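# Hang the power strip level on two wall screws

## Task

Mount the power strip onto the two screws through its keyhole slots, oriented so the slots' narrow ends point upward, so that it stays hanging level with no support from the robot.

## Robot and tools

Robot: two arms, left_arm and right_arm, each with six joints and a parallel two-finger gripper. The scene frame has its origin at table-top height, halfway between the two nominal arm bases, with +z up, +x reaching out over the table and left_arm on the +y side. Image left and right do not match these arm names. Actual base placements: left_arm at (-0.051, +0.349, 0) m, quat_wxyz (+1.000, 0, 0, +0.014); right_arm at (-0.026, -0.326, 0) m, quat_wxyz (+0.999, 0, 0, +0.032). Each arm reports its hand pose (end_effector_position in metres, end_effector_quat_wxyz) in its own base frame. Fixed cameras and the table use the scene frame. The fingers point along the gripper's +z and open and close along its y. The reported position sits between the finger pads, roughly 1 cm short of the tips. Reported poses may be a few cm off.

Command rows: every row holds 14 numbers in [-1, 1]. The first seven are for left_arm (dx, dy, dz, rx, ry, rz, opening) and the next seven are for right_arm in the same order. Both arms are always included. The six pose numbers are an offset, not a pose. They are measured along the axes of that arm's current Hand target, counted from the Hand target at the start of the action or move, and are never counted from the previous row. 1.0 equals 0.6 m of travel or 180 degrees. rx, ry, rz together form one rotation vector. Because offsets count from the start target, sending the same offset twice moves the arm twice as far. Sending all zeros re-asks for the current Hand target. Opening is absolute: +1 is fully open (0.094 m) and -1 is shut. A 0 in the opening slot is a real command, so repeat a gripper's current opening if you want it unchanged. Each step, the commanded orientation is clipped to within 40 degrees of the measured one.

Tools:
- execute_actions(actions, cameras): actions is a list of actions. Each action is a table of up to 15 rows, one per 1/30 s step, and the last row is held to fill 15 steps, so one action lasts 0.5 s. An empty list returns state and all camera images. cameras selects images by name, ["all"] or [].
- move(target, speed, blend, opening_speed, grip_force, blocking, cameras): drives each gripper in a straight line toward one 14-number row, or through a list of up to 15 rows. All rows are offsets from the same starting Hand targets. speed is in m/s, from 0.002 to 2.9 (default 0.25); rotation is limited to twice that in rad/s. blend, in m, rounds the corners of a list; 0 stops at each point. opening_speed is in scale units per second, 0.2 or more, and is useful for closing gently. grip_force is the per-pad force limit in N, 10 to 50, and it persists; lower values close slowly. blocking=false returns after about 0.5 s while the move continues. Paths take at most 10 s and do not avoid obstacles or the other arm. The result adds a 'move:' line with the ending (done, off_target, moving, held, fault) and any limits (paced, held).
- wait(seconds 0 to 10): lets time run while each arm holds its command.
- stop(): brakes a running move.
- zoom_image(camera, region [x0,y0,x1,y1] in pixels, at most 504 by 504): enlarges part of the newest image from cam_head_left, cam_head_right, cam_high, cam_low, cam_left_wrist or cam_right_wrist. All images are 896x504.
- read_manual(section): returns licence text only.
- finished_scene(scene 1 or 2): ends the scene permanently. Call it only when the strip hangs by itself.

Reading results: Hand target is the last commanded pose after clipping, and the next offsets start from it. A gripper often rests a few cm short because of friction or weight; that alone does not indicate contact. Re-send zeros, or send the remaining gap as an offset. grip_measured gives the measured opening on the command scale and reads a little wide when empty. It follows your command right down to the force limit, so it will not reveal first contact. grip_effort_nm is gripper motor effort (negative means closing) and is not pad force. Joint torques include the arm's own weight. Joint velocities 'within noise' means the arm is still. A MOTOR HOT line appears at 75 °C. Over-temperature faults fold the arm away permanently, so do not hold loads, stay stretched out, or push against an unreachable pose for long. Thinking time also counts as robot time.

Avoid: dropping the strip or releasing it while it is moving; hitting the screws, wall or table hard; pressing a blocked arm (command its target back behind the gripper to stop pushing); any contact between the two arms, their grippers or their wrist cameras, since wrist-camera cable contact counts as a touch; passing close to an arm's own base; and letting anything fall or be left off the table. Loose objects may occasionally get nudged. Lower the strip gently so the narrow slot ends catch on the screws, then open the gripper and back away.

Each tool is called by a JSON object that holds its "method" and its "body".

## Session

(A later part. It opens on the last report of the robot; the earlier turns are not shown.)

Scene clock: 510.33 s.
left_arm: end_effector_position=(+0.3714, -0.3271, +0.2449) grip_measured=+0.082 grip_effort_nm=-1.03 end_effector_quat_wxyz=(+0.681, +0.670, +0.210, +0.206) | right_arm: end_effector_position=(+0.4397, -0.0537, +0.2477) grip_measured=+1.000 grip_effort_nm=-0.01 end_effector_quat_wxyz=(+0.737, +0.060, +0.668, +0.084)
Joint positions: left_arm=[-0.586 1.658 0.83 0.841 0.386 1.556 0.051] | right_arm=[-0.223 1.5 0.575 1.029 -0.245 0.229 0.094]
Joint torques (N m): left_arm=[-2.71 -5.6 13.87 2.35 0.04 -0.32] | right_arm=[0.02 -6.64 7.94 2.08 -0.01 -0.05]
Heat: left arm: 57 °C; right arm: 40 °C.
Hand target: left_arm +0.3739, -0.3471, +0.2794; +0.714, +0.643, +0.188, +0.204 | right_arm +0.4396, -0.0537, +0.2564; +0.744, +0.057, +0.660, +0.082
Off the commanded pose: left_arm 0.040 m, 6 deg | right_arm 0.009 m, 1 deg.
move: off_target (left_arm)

Inserted (a=.482). Press more and lower.

{"method": "move", "body": {"target": [[0,0,0.006,0,0,0,-0.08,0,0,0,0,0,0,1],[0,-0.014,0.006,0,0,0,-0.08,0,0,0,0,0,0,1]], "speed": 0.04}}

{"method": "move", "body": {"target": [0,-0.014,0,0,0,0,-0.08,0,0,0,0,0,0,1], "speed": 0.04}}

{"method": "move", "body": {"target": [0,-0.01,0,0,0,0,-0.08,0,0,0,0,0,0,1], "speed": 0.04, "cameras": ["cam_head_left","cam_head_right"]}}

Scene clock: 514.03 s.
left_arm: end_effector_position=(+0.3718, -0.3279, +0.2454) grip_measured=+0.082 grip_effort_nm=-1.03 end_effector_quat_wxyz=(+0.685, +0.668, +0.206, +0.206) | right_arm: end_effector_position=(+0.4397, -0.0537, +0.2477) grip_measured=+1.000 grip_effort_nm=-0.01 end_effector_quat_wxyz=(+0.737, +0.060, +0.668, +0.084)
Joint positions: left_arm=[-0.584 1.669 0.83 0.865 0.396 1.554 0.051] | right_arm=[-0.223 1.5 0.575 1.029 -0.245 0.229 0.094]
Joint torques (N m): left_arm=[-3.49 -3.95 13.81 2.42 -0.11 -0.3] | right_arm=[-0.16 -6.48 8.02 2.07 0.03 -0.02]
Heat: left arm: 57 °C; right arm: 40 °C.
Hand target: left_arm +0.3762, -0.3509, +0.2716; +0.714, +0.643, +0.188, +0.204 | right_arm +0.4396, -0.0537, +0.2564; +0.744, +0.057, +0.660, +0.082
Off the commanded pose: left_arm 0.035 m, 5 deg | right_arm 0.009 m, 1 deg.
move: off_target (left_arm)

Scene clock: 514.73 s.
left_arm: end_effector_position=(+0.3720, -0.3281, +0.2451) grip_measured=+0.082 grip_effort_nm=-1.03 end_effector_quat_wxyz=(+0.688, +0.666, +0.203, +0.206) | right_arm: end_effector_position=(+0.4397, -0.0537, +0.2477) grip_measured=+1.000 grip_effort_nm=-0.01 end_effector_quat_wxyz=(+0.737, +0.060, +0.668, +0.084)
Joint positions: left_arm=[-0.582 1.677 0.828 0.883 0.403 1.552 0.051] | right_arm=[-0.223 1.5 0.575 1.029 -0.245 0.229 0.094]
Joint torques (N m): left_arm=[-3.89 -2.73 12.97 2.58 -0.2 -0.27] | right_arm=[0.02 -6.71 7.83 2.04 0.01 -0.03]
Heat: left arm: 57 °C; right arm: 40 °C.
Hand target: left_arm +0.3767, -0.3516, +0.2633; +0.714, +0.643, +0.188, +0.204 | right_arm +0.4396, -0.0537, +0.2564; +0.744, +0.057, +0.660, +0.082
Off the commanded pose: left_arm 0.030 m, 4 deg | right_arm 0.009 m, 1 deg.
move: off_target (left_arm)

Scene clock: 515.67 s.
left_arm: end_effector_position=(+0.3717, -0.3278, +0.2445) grip_measured=+0.082 grip_effort_nm=-1.03 end_effector_quat_wxyz=(+0.693, +0.661, +0.200, +0.206) | right_arm: end_effector_position=(+0.4397, -0.0537, +0.2477) grip_measured=+1.000 grip_effort_nm=-0.01 end_effector_quat_wxyz=(+0.737, +0.060, +0.668, +0.084)
Joint positions: left_arm=[-0.58 1.688 0.819 0.919 0.407 1.546 0.051] | right_arm=[-0.223 1.5 0.575 1.029 -0.245 0.229 0.094]
Joint torques (N m): left_arm=[-4.15 -2.28 12.93 2.46 -0.26 -0.22] | right_arm=[0.09 -6.61 7.9 2.06 -0.01 -0.04]
Heat: left arm: 57 °C; right arm: 40 °C.
Hand target: left_arm +0.3769, -0.3522, +0.2572; +0.714, +0.643, +0.188, +0.204 | right_arm +0.4396, -0.0537, +0.2564; +0.744, +0.057, +0.660, +0.082
Off the commanded pose: left_arm 0.028 m, 3 deg | right_arm 0.009 m, 1 deg.
move: off_target (left_arm)
Images, in order (width x height): cam_head_left 896x504, cam_head_right 896x504.

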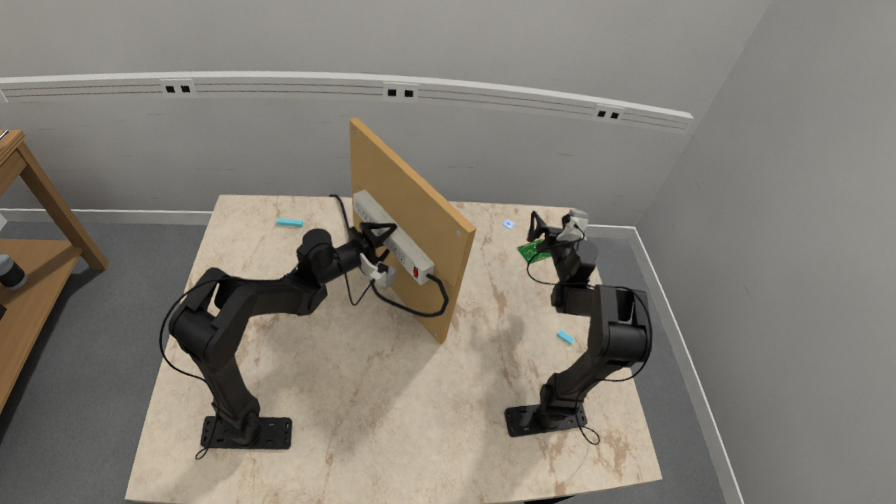

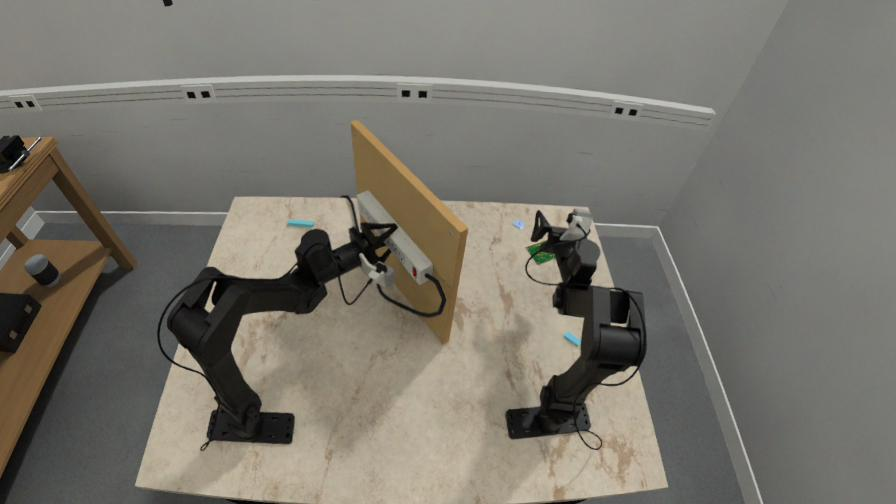

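{"method": "move", "body": {"target": [0,-0.012,-0.008,0,0,0,-0.08,0,0,0,0,0,0,1], "speed": 0.04}}

{"method": "move", "body": {"target": [0,-0.012,-0.003,0,0,0,-0.08,0,0,0,0,0,0,1], "speed": 0.04}}

{"method": "move", "body": {"target": [0,-0.012,0,0,0,0,-0.08,0,0,0,0,0,0,1], "speed": 0.04}}

Scene clock: 519.27 s.
left_arm: end_effector_position=(+0.3712, -0.3270, +0.2437) grip_measured=+0.082 grip_effort_nm=-1.03 end_effector_quat_wxyz=(+0.702, +0.651, +0.197, +0.209) | right_arm: end_effector_position=(+0.4397, -0.0537, +0.2477) grip_measured=+1.000 grip_effort_nm=-0.01 end_effector_quat_wxyz=(+0.737, +0.060, +0.668, +0.084)
Joint positions: left_arm=[-0.58 1.706 0.802 0.985 0.406 1.535 0.051] | right_arm=[-0.223 1.5 0.575 1.029 -0.245 0.229 0.094]
Joint torques (N m): left_arm=[-3.78 -2.88 12.01 2.16 -0.22 -0.11] | right_arm=[-0.01 -6.65 7.97 2.05 0.02 -0.01]
Heat: left arm: 58 °C; right arm: 40 °C.
Hand target: left_arm +0.3748, -0.3488, +0.2494; +0.714, +0.643, +0.188, +0.204 | right_arm +0.4396, -0.0537, +0.2564; +0.744, +0.057, +0.660, +0.082
Off the commanded pose: left_arm 0.023 m, 2 deg | right_arm 0.009 m, 1 deg.
move: off_target (left_arm)

Scene clock: 520.17 s.
left_arm: end_effector_position=(+0.3706, -0.3264, +0.2432) grip_measured=+0.082 grip_effort_nm=-1.03 end_effector_quat_wxyz=(+0.710, +0.642, +0.194, +0.213) | right_arm: end_effector_position=(+0.4397, -0.0537, +0.2477) grip_measured=+1.000 grip_effort_nm=-0.01 end_effector_quat_wxyz=(+0.737, +0.060, +0.668, +0.084)
Joint positions: left_arm=[-0.58 1.725 0.788 1.046 0.405 1.526 0.051] | right_arm=[-0.223 1.5 0.575 1.029 -0.245 0.229 0.094]
Joint torques (N m): left_arm=[-3.7 -3.03 11.78 1.87 -0.21 -0.03] | right_arm=[0.09 -6.76 7.84 2.07 0.03 -0.05]
Heat: left arm: 58 °C; right arm: 40 °C.
Hand target: left_arm +0.3742, -0.3479, +0.2422; +0.714, +0.643, +0.188, +0.204 | right_arm +0.4396, -0.0537, +0.2564; +0.744, +0.057, +0.660, +0.082
Off the commanded pose: left_arm 0.022 m, 1 deg | right_arm 0.009 m, 1 deg.
move: off_target (left_arm)

Scene clock: 521.07 s.
left_arm: end_effector_position=(+0.3701, -0.3259, +0.2425) grip_measured=+0.082 grip_effort_nm=-1.03 end_effector_quat_wxyz=(+0.718, +0.634, +0.191, +0.215) | right_arm: end_effector_position=(+0.4397, -0.0537, +0.2477) grip_measured=+1.000 grip_effort_nm=-0.01 end_effector_quat_wxyz=(+0.737, +0.060, +0.668, +0.084)
Joint positions: left_arm=[-0.58 1.745 0.777 1.104 0.403 1.516 0.051] | right_arm=[-0.223 1.5 0.575 1.029 -0.245 0.229 0.094]
Joint torques (N m): left_arm=[-3.78 -3.06 11.7 1.58 -0.21 0.06] | right_arm=[0.1 -6.82 7.87 2.04 -0.03 -0.03]
Heat: left arm: 58 °C; right arm: 40 °C.
Hand target: left_arm +0.3745, -0.3485, +0.2350; +0.714, +0.643, +0.188, +0.204 | right_arm +0.4396, -0.0537, +0.2564; +0.744, +0.057, +0.660, +0.082
Off the commanded pose: left_arm 0.024 m, 2 deg | right_arm 0.009 m, 1 deg.
move: off_target (left_arm)

{"method": "move", "body": {"target": [0,-0.012,-0.02,0,0,0,-0.08,0,0,0,0,0,0,1], "speed": 0.04}}

{"method": "move", "body": {"target": [0,-0.015,0,0,0,0,-0.08,0,0,0,0,0,0,1], "speed": 0.04}}

Scene clock: 524.50 s.
left_arm: end_effector_position=(+0.3697, -0.3248, +0.2410) grip_measured=+0.082 grip_effort_nm=-1.03 end_effector_quat_wxyz=(+0.722, +0.628, +0.188, +0.221) | right_arm: end_effector_position=(+0.4397, -0.0537, +0.2477) grip_measured=+1.000 grip_effort_nm=-0.01 end_effector_quat_wxyz=(+0.737, +0.060, +0.668, +0.084)
Joint positions: left_arm=[-0.58 1.76 0.765 1.148 0.399 1.517 0.051] | right_arm=[-0.223 1.5 0.575 1.029 -0.245 0.229 0.094]
Joint torques (N m): left_arm=[-2.52 -4.64 8.17 1.58 -0.05 0.04] | right_arm=[-0.12 -6.61 7.86 2.09 0.03 -0.03]
Heat: left arm: 57 °C; right arm: 40 °C.
Hand target: left_arm +0.3685, -0.3392, +0.2265; +0.714, +0.643, +0.188, +0.204 | right_arm +0.4396, -0.0537, +0.2564; +0.744, +0.057, +0.660, +0.082
Off the commanded pose: left_arm 0.020 m, 3 deg | right_arm 0.009 m, 1 deg.
move: off_target (left_arm)

Scene clock: 525.37 s.
left_arm: end_effector_position=(+0.3692, -0.3242, +0.2404) grip_measured=+0.082 grip_effort_nm=-1.03 end_effector_quat_wxyz=(+0.730, +0.618, +0.184, +0.224) | right_arm: end_effector_position=(+0.4397, -0.0537, +0.2477) grip_measured=+1.000 grip_effort_nm=-0.01 end_effector_quat_wxyz=(+0.737, +0.060, +0.668, +0.084)
Joint positions: left_arm=[-0.58 1.785 0.755 1.212 0.398 1.507 0.051] | right_arm=[-0.223 1.5 0.575 1.029 -0.245 0.229 0.094]
Joint torques (N m): left_arm=[-2.59 -4.41 7.8 1.37 -0.04 0.13] | right_arm=[-0.01 -6.76 7.94 2.09 0.04 -0.03]
Heat: left arm: 57 °C; right arm: 40 °C.
Hand target: left_arm +0.3690, -0.3400, +0.2178; +0.714, +0.643, +0.188, +0.204 | right_arm +0.4396, -0.0537, +0.2564; +0.744, +0.057, +0.660, +0.082
Off the commanded pose: left_arm 0.028 m, 4 deg | right_arm 0.009 m, 1 deg.
move: off_target (left_arm)

{"method": "move", "body": {"target": [0,0.02,0.012,0,0,0,-0.08,0,0,0,0,0,0,1], "speed": 0.06, "cameras": ["cam_head_left","cam_head_right","cam_low","cam_high"]}}

{"method": "zoom_image", "body": {"camera": "cam_head_left", "region": [336, 180, 466, 290]}}

{"method": "zoom_image", "body": {"camera": "cam_high", "region": [100, 20, 480, 300]}}

{"method": "zoom_image", "body": {"camera": "cam_low", "region": [200, 50, 600, 350]}}

Scene clock: 530.17 s.
left_arm: end_effector_position=(+0.3696, -0.3239, +0.2397) grip_measured=+0.082 grip_effort_nm=-1.03 end_effector_quat_wxyz=(+0.730, +0.619, +0.186, +0.224) | right_arm: end_effector_position=(+0.4397, -0.0537, +0.2477) grip_measured=+1.000 grip_effort_nm=-0.01 end_effector_quat_wxyz=(+0.737, +0.060, +0.668, +0.084)
Joint positions: left_arm=[-0.58 1.785 0.754 1.211 0.395 1.507 0.051] | right_arm=[-0.223 1.5 0.575 1.029 -0.245 0.229 0.094]
Joint torques (N m): left_arm=[-3.28 -6.09 11.21 0.84 -0.09 0.12] | right_arm=[-0.01 -6.74 7.94 2.08 -0.03 -0.06]
Heat: left arm: 56 °C; right arm: 40 °C.
Hand target: left_arm +0.3722, -0.3450, +0.2303; +0.714, +0.643, +0.188, +0.204 | right_arm +0.4396, -0.0537, +0.2564; +0.744, +0.057, +0.660, +0.082
Off the commanded pose: left_arm 0.023 m, 4 deg | right_arm 0.009 m, 1 deg.
move: off_target (left_arm)
Images, in order (width x height): cam_head_left 896x504, cam_head_right 896x504, cam_high 896x504, cam_low 896x504.

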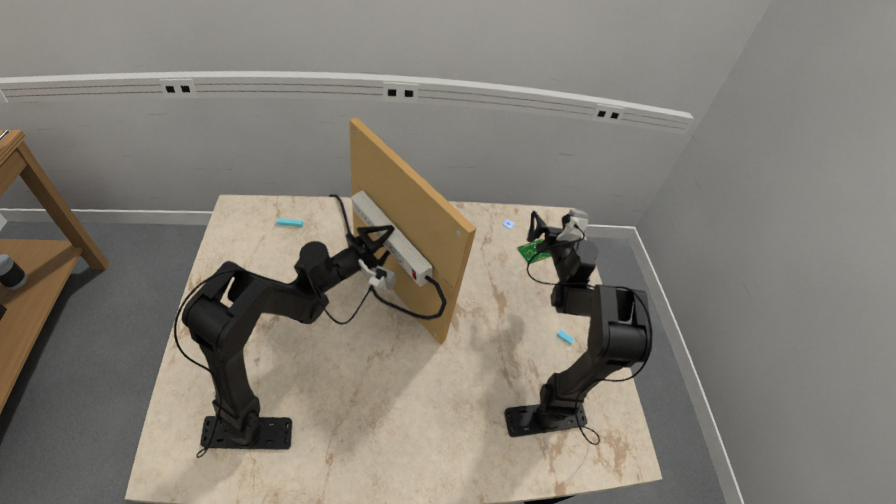

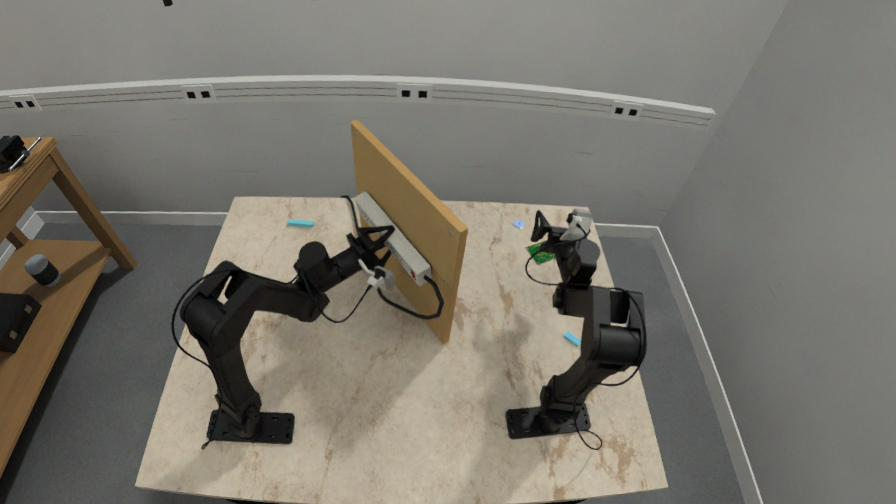

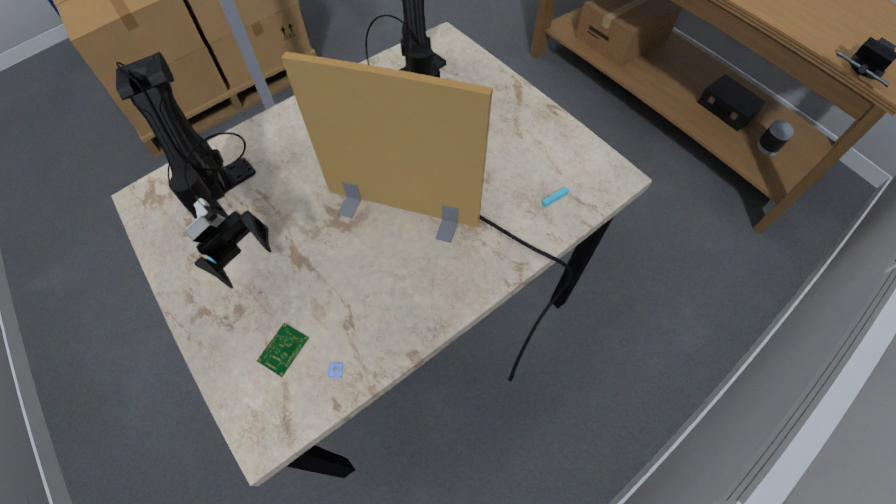

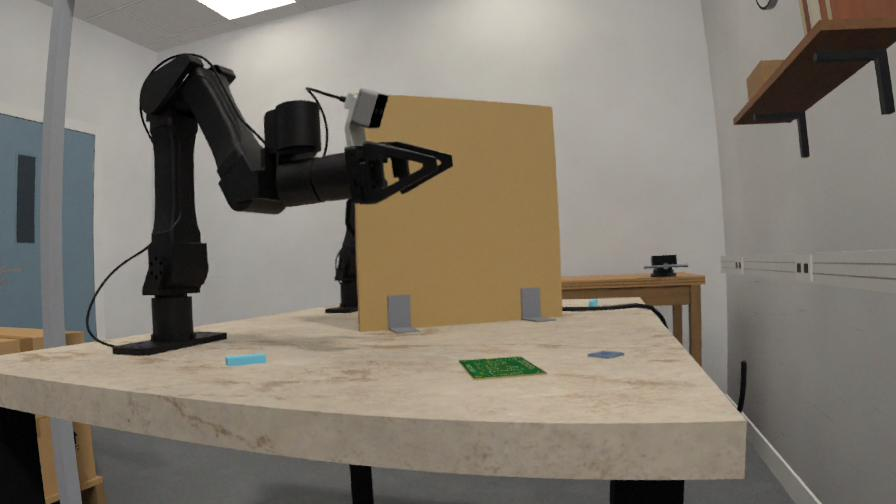

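Scaled by 3.877 from the camera's 896x504 image, which has a finer 1280x720 frame.

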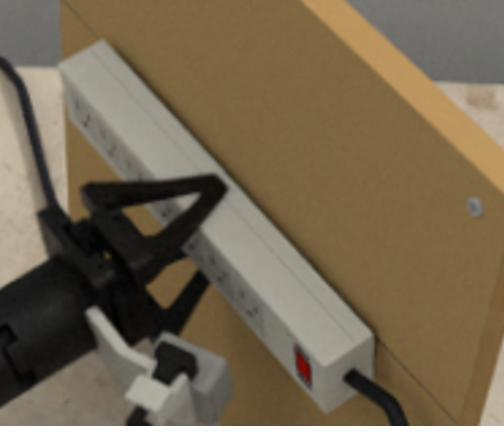

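Scaled by 1.326 from the camera's 896x504 image, which has a finer 1280x720 frame.

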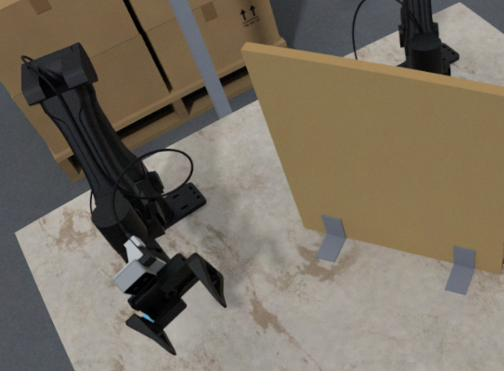

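Scaled by 1.260 from the camera's 896x504 image, which has a finer 1280x720 frame.

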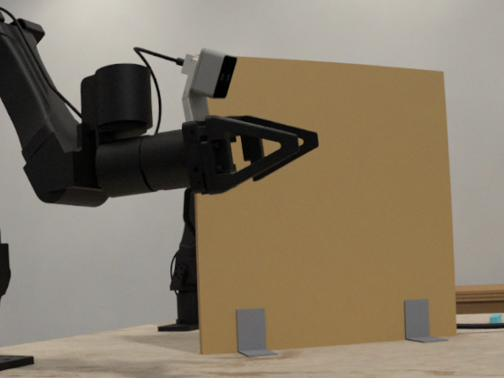

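{"method": "move", "body": {"target": [[0,-0.02,-0.022,0,0,0,-0.08,0,0,0,0,0,0,1],[0.008,-0.03,-0.022,0,0,0,-0.08,0,0,0,0,0,0,1],[-0.008,-0.035,-0.022,0,0,0,-0.08,0,0,0,0,0,0,1],[0,-0.045,-0.022,0,0,0,-0.08,0,0,0,0,0,0,1]], "speed": 0.05, "cameras": ["cam_head_left","cam_left_wrist"]}}

{"method": "zoom_image", "body": {"camera": "cam_head_left", "region": [336, 180, 466, 290]}}

Scene clock: 535.33 s.
left_arm: end_effector_position=(+0.3688, -0.3235, +0.2387) grip_measured=+0.082 grip_effort_nm=-1.03 end_effector_quat_wxyz=(+0.735, +0.611, +0.185, +0.228) | right_arm: end_effector_position=(+0.4397, -0.0537, +0.2477) grip_measured=+1.000 grip_effort_nm=-0.01 end_effector_quat_wxyz=(+0.737, +0.060, +0.668, +0.084)
Joint positions: left_arm=[-0.583 1.803 0.745 1.257 0.386 1.501 0.051] | right_arm=[-0.223 1.5 0.575 1.029 -0.245 0.229 0.094]
Joint torques (N m): left_arm=[-1.69 -2.88 5.39 1.63 0.13 0.18] | right_arm=[0.01 -6.72 7.99 2.05 0.01 -0.06]
Heat: left arm: 54 °C; right arm: 40 °C.
Hand target: left_arm +0.3665, -0.3363, +0.2021; +0.714, +0.643, +0.188, +0.204 | right_arm +0.4396, -0.0537, +0.2564; +0.744, +0.057, +0.660, +0.082
Off the commanded pose: left_arm 0.039 m, 5 deg | right_arm 0.009 m, 1 deg.
move: off_target (left_arm)
camera_calibration:
cam_left_wrist: T_world_to_cam=[[0.118335, -0.178188, -0.976855, 0.131931], [0.51924, 0.849653, -0.0920855, 0.143135], [0.846396, -0.496325, 0.193066, -0.431752], [0, 0, 0, 1]] pos_world=[0.2755, -0.312396, 0.225415]
Images, in order (width x height): cam_head_left 896x504, cam_left_wrist 896x504.

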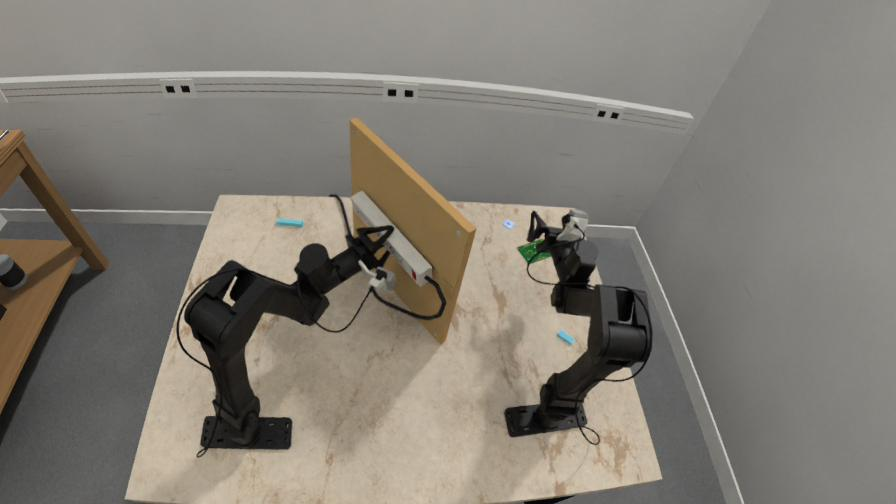

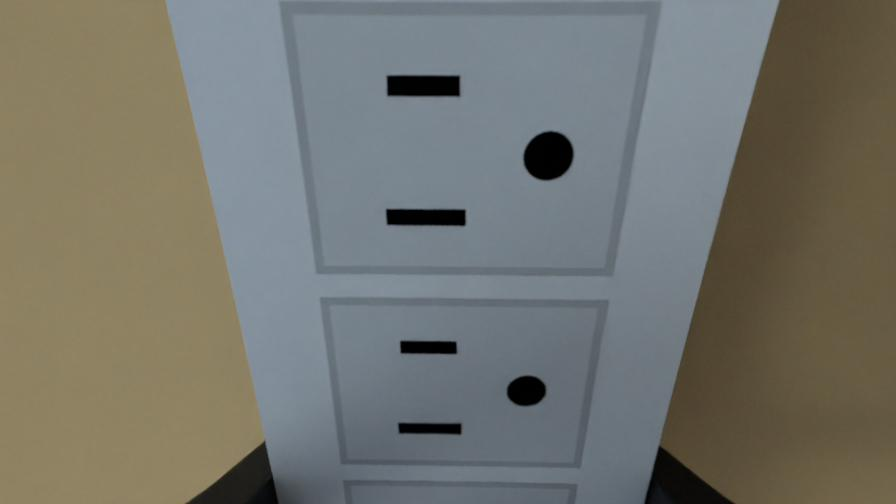

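Scaled by 3.877 from the camera's 896x504 image, which has a finer 1280x720 frame.

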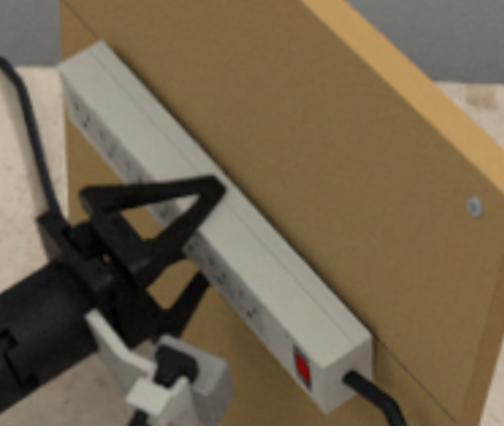

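{"method": "move", "body": {"target": [[0,-0.02,-0.008,0,0,0,-0.08,0,0,0,0,0,0,1],[0.015,-0.02,-0.008,0,0,0.008,-0.08,0,0,0,0,0,0,1],[-0.015,-0.02,-0.008,0,0,-0.008,-0.08,0,0,0,0,0,0,1],[0.01,-0.03,-0.012,0,0,0,-0.08,0,0,0,0,0,0,1],[-0.005,-0.03,-0.012,0,0,0,-0.08,0,0,0,0,0,0,1]], "speed": 0.06, "cameras": ["cam_head_left"]}}

{"method": "zoom_image", "body": {"camera": "cam_head_left", "region": [336, 180, 466, 290]}}

Scene clock: 541.07 s.
left_arm: end_effector_position=(+0.3690, -0.3232, +0.2357) grip_measured=+0.082 grip_effort_nm=-1.03 end_effector_quat_wxyz=(+0.735, +0.613, +0.185, +0.223) | right_arm: end_effector_position=(+0.4397, -0.0537, +0.2477) grip_measured=+1.000 grip_effort_nm=-0.01 end_effector_quat_wxyz=(+0.737, +0.060, +0.668, +0.084)
Joint positions: left_arm=[-0.578 1.811 0.744 1.263 0.399 1.495 0.051] | right_arm=[-0.223 1.5 0.575 1.029 -0.245 0.229 0.094]
Joint torques (N m): left_arm=[-2.37 -0.29 1.99 2.36 -0.01 0.26] | right_arm=[-0.02 -6.71 7.82 2.09 -0.01 -0.04]
Heat: left arm: 55 °C; right arm: 40 °C.
Hand target: left_arm +0.3611, -0.3334, +0.1835; +0.714, +0.643, +0.188, +0.204 | right_arm +0.4396, -0.0537, +0.2564; +0.744, +0.057, +0.660, +0.082
Off the commanded pose: left_arm 0.054 m, 5 deg | right_arm 0.009 m, 1 deg.
move: off_target (left_arm)
Images, in order (width x height): cam_head_left 896x504.

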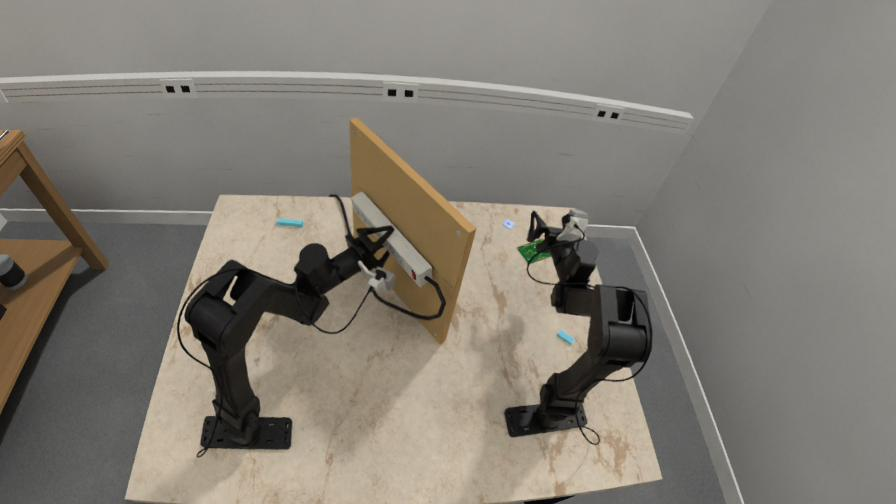

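Scaled by 3.877 from the camera's 896x504 image, which has a finer 1280x720 frame.

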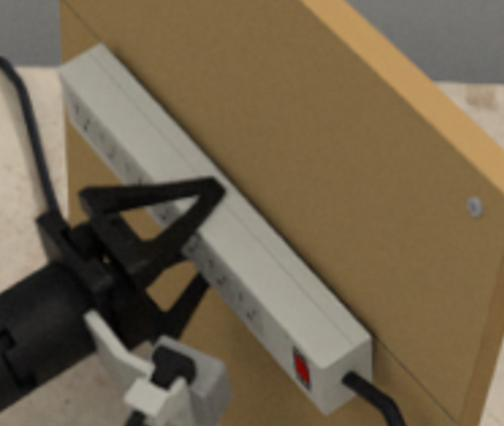

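{"method": "move", "body": {"target": [[0,0.1,0.03,0,0,0,-0.08,0,0,0,0,0,0,1],[0,0.125,0.05,0.03,0,0,-0.08,0,0,0,0,0,0,1]], "speed": 0.06, "cameras": ["cam_head_left","cam_left_wrist"]}}

{"method": "zoom_image", "body": {"camera": "cam_head_left", "region": [336, 180, 466, 290]}}

Scene clock: 555.43 s.
left_arm: end_effector_position=(+0.3704, -0.3250, +0.2414) grip_measured=+0.082 grip_effort_nm=-1.03 end_effector_quat_wxyz=(+0.670, +0.682, +0.209, +0.205) | right_arm: end_effector_position=(+0.4397, -0.0537, +0.2477) grip_measured=+1.000 grip_effort_nm=-0.01 end_effector_quat_wxyz=(+0.737, +0.060, +0.668, +0.084)
Joint positions: left_arm=[-0.581 1.642 0.832 0.792 0.396 1.578 0.051] | right_arm=[-0.223 1.5 0.575 1.029 -0.245 0.229 0.094]
Joint torques (N m): left_arm=[-4.52 -4.68 15.31 1.61 -0.15 -0.17] | right_arm=[-0.14 -6.68 7.86 2.06 0.01 -0.03]
Heat: left arm: 56 °C; right arm: 41 °C.
Hand target: left_arm +0.3733, -0.3519, +0.2611; +0.683, +0.676, +0.197, +0.195 | right_arm +0.4396, -0.0537, +0.2564; +0.744, +0.057, +0.660, +0.082
Off the commanded pose: left_arm 0.034 m, 2 deg | right_arm 0.009 m, 1 deg.
move: off_target (left_arm)
camera_calibration:
cam_left_wrist: T_world_to_cam=[[0.00140779, -0.0154822, -0.999879, 0.235813], [0.514003, 0.857697, -0.012557, 0.129194], [0.857787, -0.513923, 0.00916537, -0.399853], [0, 0, 0, 1]] pos_world=[0.27625, -0.312652, 0.241072]
Images, in order (width x height): cam_head_left 896x504, cam_left_wrist 896x504.

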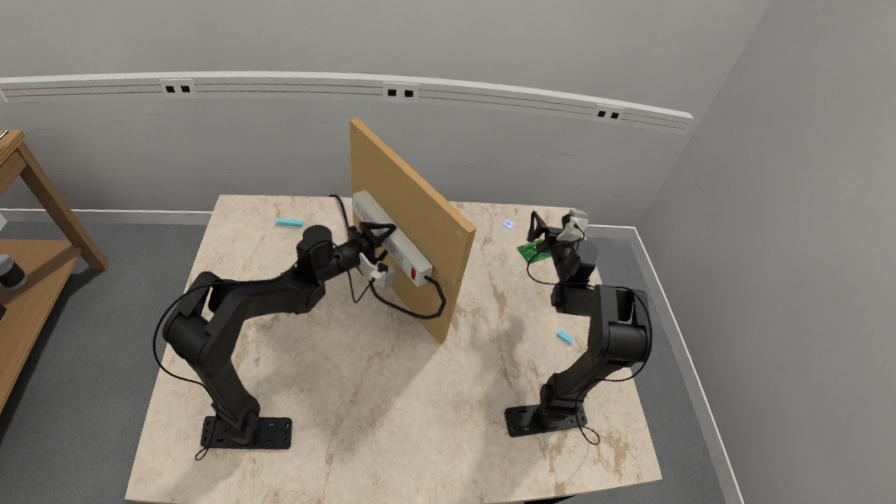

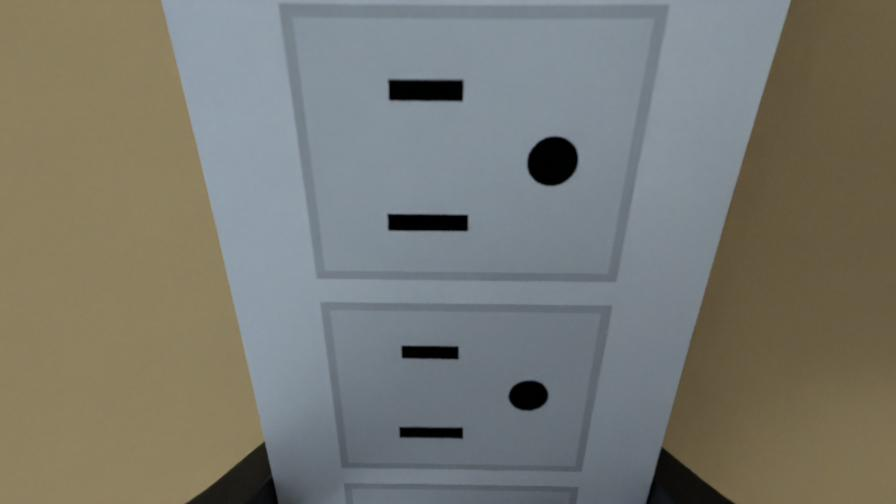

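Scaled by 3.877 from the camera's 896x504 image, which has a finer 1280x720 frame.

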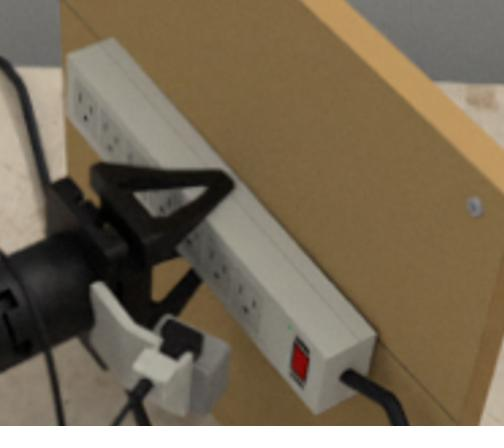

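{"method": "move", "body": {"target": [0,0.012,0.005,-0.005,0,0,-0.08,0,0,0,0,0,0,1], "speed": 0.05}}

{"method": "move", "body": {"target": [0,0.008,0.005,0,0,0,-0.08,0,0,0,0,0,0,1], "speed": 0.05}}

Scene clock: 560.20 s.
left_arm: end_effector_position=(+0.3704, -0.3250, +0.2420) grip_measured=+0.082 grip_effort_nm=-1.03 end_effector_quat_wxyz=(+0.669, +0.683, +0.209, +0.205) | right_arm: end_effector_position=(+0.4397, -0.0537, +0.2477) grip_measured=+1.000 grip_effort_nm=-0.01 end_effector_quat_wxyz=(+0.737, +0.060, +0.668, +0.084)
Joint positions: left_arm=[-0.581 1.638 0.836 0.779 0.396 1.58 0.051] | right_arm=[-0.223 1.5 0.575 1.029 -0.245 0.229 0.094]
Joint torques (N m): left_arm=[-4.77 -4.52 16.21 1.78 -0.18 -0.25] | right_arm=[-0.14 -6.79 7.86 2.08 0.02 -0.03]
Heat: left arm: 56 °C; right arm: 41 °C.
Hand target: left_arm +0.3749, -0.3543, +0.2686; +0.688, +0.670, +0.196, +0.197 | right_arm +0.4396, -0.0537, +0.2564; +0.744, +0.057, +0.660, +0.082
Off the commanded pose: left_arm 0.040 m, 3 deg | right_arm 0.009 m, 1 deg.
move: off_target (left_arm)

Scene clock: 561.13 s.
left_arm: end_effector_position=(+0.3704, -0.3251, +0.2420) grip_measured=+0.082 grip_effort_nm=-1.03 end_effector_quat_wxyz=(+0.663, +0.689, +0.211, +0.203) | right_arm: end_effector_position=(+0.4397, -0.0537, +0.2477) grip_measured=+1.000 grip_effort_nm=-0.01 end_effector_quat_wxyz=(+0.737, +0.060, +0.668, +0.084)
Joint positions: left_arm=[-0.581 1.629 0.846 0.741 0.396 1.586 0.051] | right_arm=[-0.223 1.5 0.575 1.029 -0.245 0.229 0.094]
Joint torques (N m): left_arm=[-5.03 -4.03 16.85 1.92 -0.2 -0.32] | right_arm=[-0.01 -6.79 7.88 2.05 0.02 0]
Heat: left arm: 56 °C; right arm: 41 °C.
Hand target: left_arm +0.3764, -0.3568, +0.2732; +0.688, +0.670, +0.196, +0.197 | right_arm +0.4396, -0.0537, +0.2564; +0.744, +0.057, +0.660, +0.082
Off the commanded pose: left_arm 0.045 m, 4 deg | right_arm 0.009 m, 1 deg.
move: off_target (left_arm)

{"method": "move", "body": {"target": [[0,-0.02,0.004,0,0,0,-0.08,0,0,0,0,0,0,1],[0,-0.03,0.004,0.02,0,0,-0.08,0,0,0,0,0,0,1]], "speed": 0.05}}

{"method": "move", "body": {"target": [0,-0.015,0,0.015,0,0,-0.08,0,0,0,0,0,0,1], "speed": 0.05}}

{"method": "move", "body": {"target": [0,-0.015,0,0.015,0,0,-0.08,0,0,0,0,0,0,1], "speed": 0.05}}

{"method": "move", "body": {"target": [0,-0.015,0,0.015,0,0,-0.08,0,0,0,0,0,0,1], "speed": 0.05}}

Scene clock: 570.40 s.
left_arm: end_effector_position=(+0.3704, -0.3252, +0.2416) grip_measured=+0.082 grip_effort_nm=-1.03 end_effector_quat_wxyz=(+0.659, +0.694, +0.210, +0.200) | right_arm: end_effector_position=(+0.4397, -0.0537, +0.2477) grip_measured=+1.000 grip_effort_nm=-0.01 end_effector_quat_wxyz=(+0.737, +0.060, +0.668, +0.084)
Joint positions: left_arm=[-0.579 1.625 0.856 0.712 0.403 1.594 0.051] | right_arm=[-0.223 1.5 0.575 1.029 -0.245 0.229 0.094]
Joint torques (N m): left_arm=[-5.7 -2.29 16.88 1.65 -0.31 -0.15] | right_arm=[-0.02 -6.67 7.76 2.06 0.01 -0.02]
Heat: left arm: 56 °C; right arm: 41 °C.
Hand target: left_arm +0.3778, -0.3593, +0.2555; +0.667, +0.692, +0.202, +0.191 | right_arm +0.4396, -0.0537, +0.2564; +0.744, +0.057, +0.660, +0.082
Off the commanded pose: left_arm 0.037 m, 2 deg | right_arm 0.009 m, 1 deg.
move: off_target (left_arm)

Scene clock: 571.47 s.
left_arm: end_effector_position=(+0.3705, -0.3250, +0.2415) grip_measured=+0.082 grip_effort_nm=-1.03 end_effector_quat_wxyz=(+0.649, +0.703, +0.213, +0.198) | right_arm: end_effector_position=(+0.4397, -0.0537, +0.2477) grip_measured=+1.000 grip_effort_nm=-0.01 end_effector_quat_wxyz=(+0.737, +0.060, +0.668, +0.084)
Joint positions: left_arm=[-0.579 1.611 0.874 0.651 0.401 1.607 0.051] | right_arm=[-0.223 1.5 0.575 1.029 -0.245 0.229 0.094]
Joint torques (N m): left_arm=[-5.74 -1.36 16.31 1.63 -0.31 -0.09] | right_arm=[-0.08 -6.61 7.91 2.07 0 -0.01]
Heat: left arm: 56 °C; right arm: 41 °C.
Hand target: left_arm +0.3776, -0.3590, +0.2465; +0.650, +0.707, +0.206, +0.186 | right_arm +0.4396, -0.0537, +0.2564; +0.744, +0.057, +0.660, +0.082
Off the commanded pose: left_arm 0.035 m, 2 deg | right_arm 0.009 m, 1 deg.
move: off_target (left_arm)

Scene clock: 572.53 s.
left_arm: end_effector_position=(+0.3704, -0.3249, +0.2413) grip_measured=+0.082 grip_effort_nm=-1.03 end_effector_quat_wxyz=(+0.639, +0.713, +0.215, +0.195) | right_arm: end_effector_position=(+0.4397, -0.0537, +0.2477) grip_measured=+1.000 grip_effort_nm=-0.01 end_effector_quat_wxyz=(+0.737, +0.060, +0.668, +0.084)
Joint positions: left_arm=[-0.579 1.6 0.893 0.589 0.401 1.62 0.051] | right_arm=[-0.223 1.5 0.575 1.029 -0.245 0.229 0.094]
Joint torques (N m): left_arm=[-5.76 -0.59 15.53 1.61 -0.32 -0.04] | right_arm=[0.06 -6.72 7.97 2.09 0.01 -0.04]
Heat: left arm: 56 °C; right arm: 41 °C.
Hand target: left_arm +0.3771, -0.3584, +0.2373; +0.633, +0.722, +0.211, +0.181 | right_arm +0.4396, -0.0537, +0.2564; +0.744, +0.057, +0.660, +0.082
Off the commanded pose: left_arm 0.034 m, 2 deg | right_arm 0.009 m, 1 deg.
move: off_target (left_arm)

Scene clock: 573.67 s.
left_arm: end_effector_position=(+0.3708, -0.3249, +0.2395) grip_measured=+0.082 grip_effort_nm=-1.03 end_effector_quat_wxyz=(+0.627, +0.723, +0.218, +0.191) | right_arm: end_effector_position=(+0.4397, -0.0537, +0.2477) grip_measured=+1.000 grip_effort_nm=-0.01 end_effector_quat_wxyz=(+0.737, +0.060, +0.668, +0.084)
Joint positions: left_arm=[-0.579 1.593 0.916 0.523 0.4 1.633 0.051] | right_arm=[-0.223 1.5 0.575 1.029 -0.245 0.229 0.094]
Joint torques (N m): left_arm=[-5.74 -0.25 14.52 1.63 -0.32 0.02] | right_arm=[0.06 -6.76 7.87 2.09 -0.02 -0.02]
Heat: left arm: 56 °C; right arm: 41 °C.
Hand target: left_arm +0.3764, -0.3574, +0.2285; +0.616, +0.737, +0.215, +0.176 | right_arm +0.4396, -0.0537, +0.2564; +0.744, +0.057, +0.660, +0.082
Off the commanded pose: left_arm 0.035 m, 3 deg | right_arm 0.009 m, 1 deg.
move: off_target (left_arm)

{"method": "move", "body": {"target": [[0,0,-0.055,0,0,0,-0.08,0,0,0,0,0,0,1],[0,0.07,-0.055,-0.075,0,0,-0.08,0,0,0,0,0,0,1]], "speed": 0.05, "cameras": ["cam_head_left","cam_head_right"]}}

{"method": "zoom_image", "body": {"camera": "cam_head_left", "region": [336, 180, 466, 290]}}

{"method": "zoom_image", "body": {"camera": "cam_head_right", "region": [336, 180, 466, 290]}}

Scene clock: 584.20 s.
left_arm: end_effector_position=(+0.3697, -0.3238, +0.2447) grip_measured=+0.082 grip_effort_nm=-1.03 end_effector_quat_wxyz=(+0.655, +0.696, +0.215, +0.204) | right_arm: end_effector_position=(+0.4397, -0.0537, +0.2477) grip_measured=+1.000 grip_effort_nm=-0.01 end_effector_quat_wxyz=(+0.737, +0.060, +0.668, +0.084)
Joint positions: left_arm=[-0.583 1.606 0.859 0.683 0.387 1.597 0.051] | right_arm=[-0.223 1.5 0.575 1.029 -0.245 0.229 0.094]
Joint torques (N m): left_arm=[-2.04 -6.84 8.68 3.02 0.2 -0.48] | right_arm=[-0.02 -6.78 7.87 2.04 0.02 -0.03]
Heat: left arm: 56 °C; right arm: 41 °C.
Hand target: left_arm +0.3634, -0.3361, +0.2757; +0.699, +0.659, +0.193, +0.200 | right_arm +0.4396, -0.0537, +0.2564; +0.744, +0.057, +0.660, +0.082
Off the commanded pose: left_arm 0.034 m, 7 deg | right_arm 0.009 m, 1 deg.
move: off_target (left_arm)
Images, in order (width x height): cam_head_left 896x504, cam_head_right 896x504.

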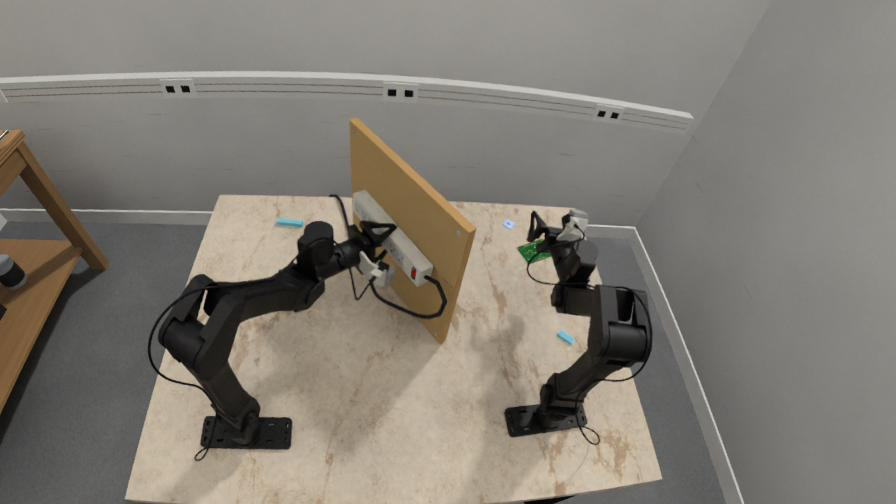

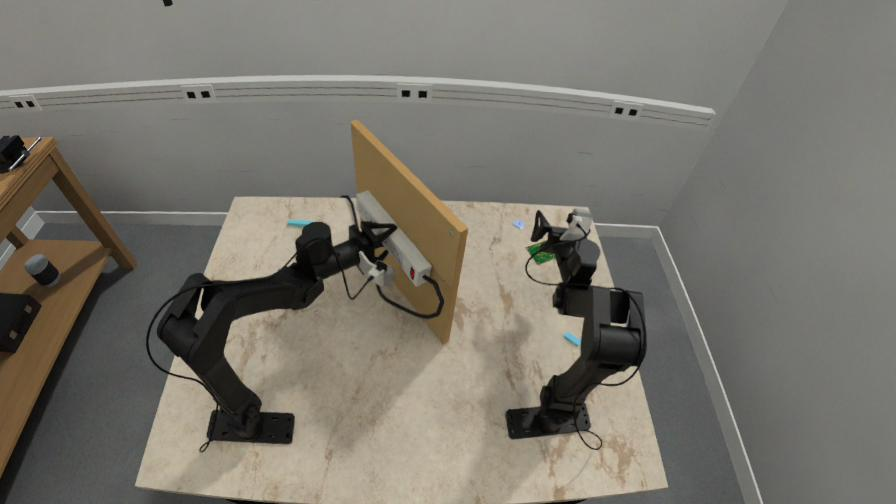

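Scaled by 3.877 from the camera's 896x504 image, which has a finer 1280x720 frame.

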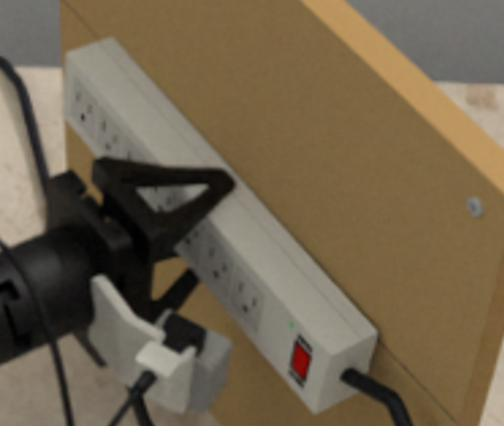

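Scaled by 3.877 from the camera's 896x504 image, which has a finer 1280x720 frame.

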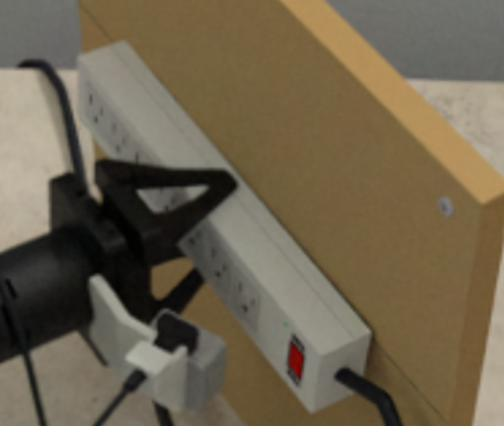

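{"method": "move", "body": {"target": [0,-0.01,-0.02,-0.01,0,0,-0.08,0,0,0,0,0,0,1], "speed": 0.05}}

{"method": "move", "body": {"target": [0,0,-0.02,-0.01,0,0,-0.08,0,0,0,0,0,0,1], "speed": 0.05}}

Scene clock: 588.03 s.
left_arm: end_effector_position=(+0.3645, -0.3207, +0.2521) grip_measured=+0.082 grip_effort_nm=-1.03 end_effector_quat_wxyz=(+0.681, +0.670, +0.204, +0.214) | right_arm: end_effector_position=(+0.4397, -0.0537, +0.2477) grip_measured=+1.000 grip_effort_nm=-0.01 end_effector_quat_wxyz=(+0.737, +0.060, +0.668, +0.084)
Joint positions: left_arm=[-0.583 1.611 0.805 0.827 0.388 1.57 0.051] | right_arm=[-0.223 1.5 0.575 1.029 -0.245 0.229 0.094]
Joint torques (N m): left_arm=[-0.85 -6.95 7.27 2.63 0.25 -0.38] | right_arm=[0.08 -6.68 7.73 2.03 -0.01 -0.01]
Heat: left arm: 57 °C; right arm: 41 °C.
Hand target: left_arm +0.3572, -0.3262, +0.2691; +0.709, +0.648, +0.190, +0.203 | right_arm +0.4396, -0.0537, +0.2564; +0.744, +0.057, +0.660, +0.082
Off the commanded pose: left_arm 0.019 m, 5 deg | right_arm 0.009 m, 1 deg.
move: off_target (left_arm)

Scene clock: 589.17 s.
left_arm: end_effector_position=(+0.3574, -0.3150, +0.2448) grip_measured=+0.082 grip_effort_nm=-1.03 end_effector_quat_wxyz=(+0.689, +0.663, +0.202, +0.211) | right_arm: end_effector_position=(+0.4397, -0.0537, +0.2477) grip_measured=+1.000 grip_effort_nm=-0.01 end_effector_quat_wxyz=(+0.737, +0.060, +0.668, +0.084)
Joint positions: left_arm=[-0.576 1.611 0.746 0.908 0.402 1.555 0.051] | right_arm=[-0.223 1.5 0.575 1.029 -0.245 0.229 0.094]
Joint torques (N m): left_arm=[-0.08 -7.99 7.06 2.62 0.25 -0.38] | right_arm=[-0.05 -6.76 7.88 2.06 -0.01 -0.02]
Heat: left arm: 57 °C; right arm: 41 °C.
Hand target: left_arm +0.3507, -0.3162, +0.2680; +0.719, +0.637, +0.186, +0.206 | right_arm +0.4396, -0.0537, +0.2564; +0.744, +0.057, +0.660, +0.082
Off the commanded pose: left_arm 0.024 m, 5 deg | right_arm 0.009 m, 1 deg.
move: off_target (left_arm)

{"method": "move", "body": {"target": [[0.005,0.004,0,0.01,0,0,-0.08,0,0,0,0,0,0,1],[0.005,0.004,0.035,0.01,0,0,-0.08,0,0,0,0,0,0,1]], "speed": 0.05, "cameras": ["cam_head_left","cam_head_right"]}}

{"method": "zoom_image", "body": {"camera": "cam_head_left", "region": [346, 180, 446, 280]}}

Scene clock: 596.30 s.
left_arm: end_effector_position=(+0.3660, -0.3221, +0.2437) grip_measured=+0.082 grip_effort_nm=-1.03 end_effector_quat_wxyz=(+0.680, +0.672, +0.209, +0.204) | right_arm: end_effector_position=(+0.4397, -0.0537, +0.2477) grip_measured=+1.000 grip_effort_nm=-0.01 end_effector_quat_wxyz=(+0.737, +0.060, +0.668, +0.084)
Joint positions: left_arm=[-0.58 1.634 0.803 0.84 0.398 1.557 0.051] | right_arm=[-0.223 1.5 0.575 1.029 -0.245 0.229 0.094]
Joint torques (N m): left_arm=[-1.32 -7.12 10.71 2.37 0.13 -0.28] | right_arm=[-0.13 -6.71 7.88 2.08 0.01 -0.02]
Heat: left arm: 58 °C; right arm: 41 °C.
Hand target: left_arm +0.3643, -0.3320, +0.2728; +0.709, +0.648, +0.190, +0.203 | right_arm +0.4396, -0.0537, +0.2564; +0.744, +0.057, +0.660, +0.082
Off the commanded pose: left_arm 0.031 m, 5 deg | right_arm 0.009 m, 1 deg.
move: off_target (left_arm)
Images, in order (width x height): cam_head_left 896x504, cam_head_right 896x504.

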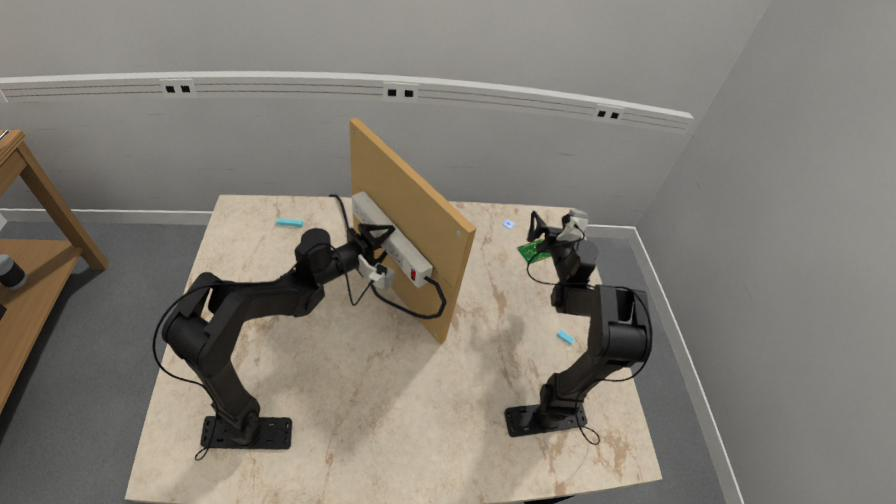

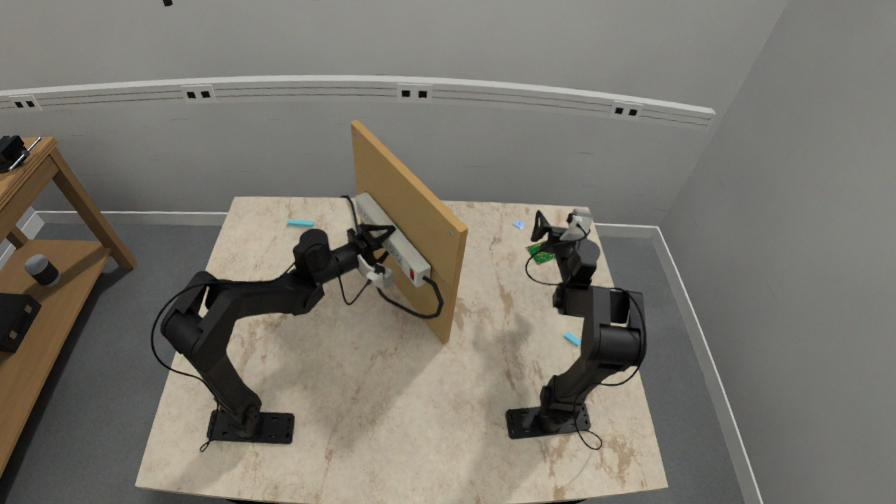

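Scaled by 5.040 from the camera's 896x504 image, which has a finer 1280x720 frame.

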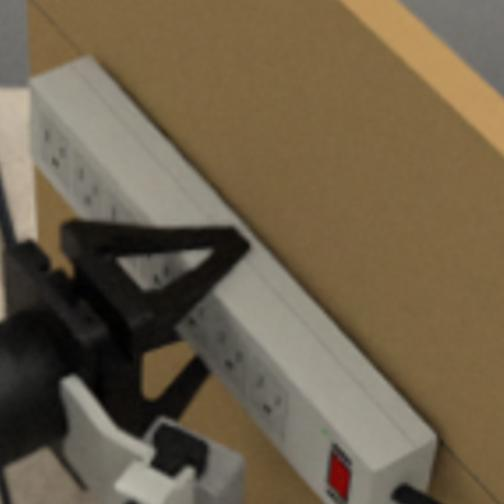

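{"method": "move", "body": {"target": [[0,0,-0.02,-0.005,0,0,-0.08,0,0,0,0,0,0,1],[-0.0015,0.011,-0.02,-0.005,0,0,-0.08,0,0,0,0,0,0,1],[-0.0015,0.011,0.032,-0.005,0,0,-0.08,0,0,0,0,0,0,1]], "speed": 0.04, "cameras": ["cam_head_left"]}}

{"method": "zoom_image", "body": {"camera": "cam_head_left", "region": [346, 180, 446, 280]}}

Scene clock: 602.50 s.
left_arm: end_effector_position=(+0.3676, -0.3237, +0.2456) grip_measured=+0.082 grip_effort_nm=-1.03 end_effector_quat_wxyz=(+0.681, +0.671, +0.210, +0.206) | right_arm: end_effector_position=(+0.4397, -0.0537, +0.2477) grip_measured=+1.000 grip_effort_nm=-0.01 end_effector_quat_wxyz=(+0.737, +0.060, +0.668, +0.084)
Joint positions: left_arm=[-0.583 1.638 0.812 0.837 0.391 1.557 0.051] | right_arm=[-0.223 1.5 0.575 1.029 -0.245 0.229 0.094]
Joint torques (N m): left_arm=[-3.3 -4.34 15.32 2.33 -0.03 -0.33] | right_arm=[0.08 -6.74 7.86 2.04 0.01 -0.01]
Heat: left arm: 58 °C; right arm: 41 °C.
Hand target: left_arm +0.3735, -0.3481, +0.2810; +0.714, +0.643, +0.188, +0.204 | right_arm +0.4396, -0.0537, +0.2564; +0.744, +0.057, +0.660, +0.082
Off the commanded pose: left_arm 0.043 m, 6 deg | right_arm 0.009 m, 1 deg.
move: off_target (left_arm)
Images, in order (width x height): cam_head_left 896x504.

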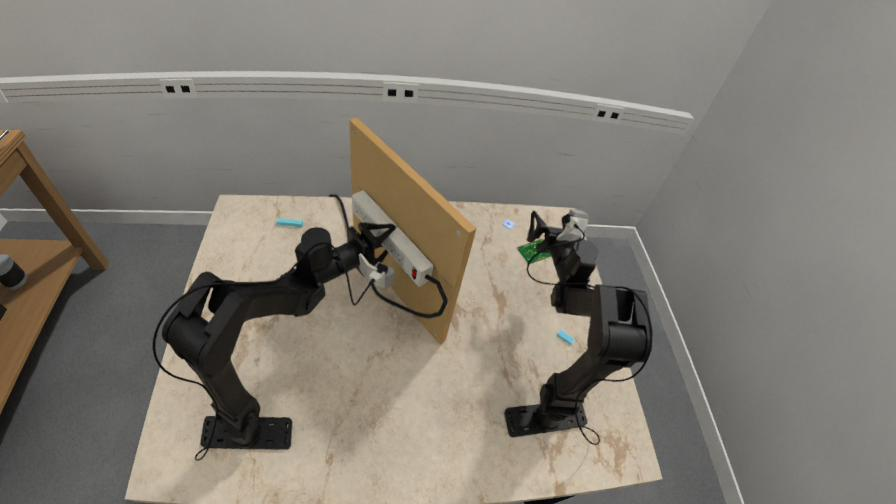

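Scaled by 5.040 from the camera's 896x504 image, which has a finer 1280x720 frame.

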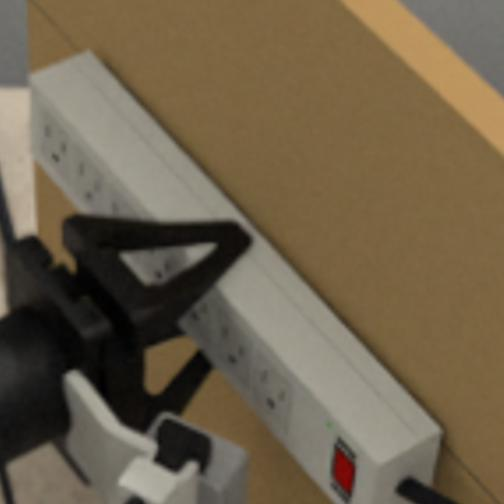

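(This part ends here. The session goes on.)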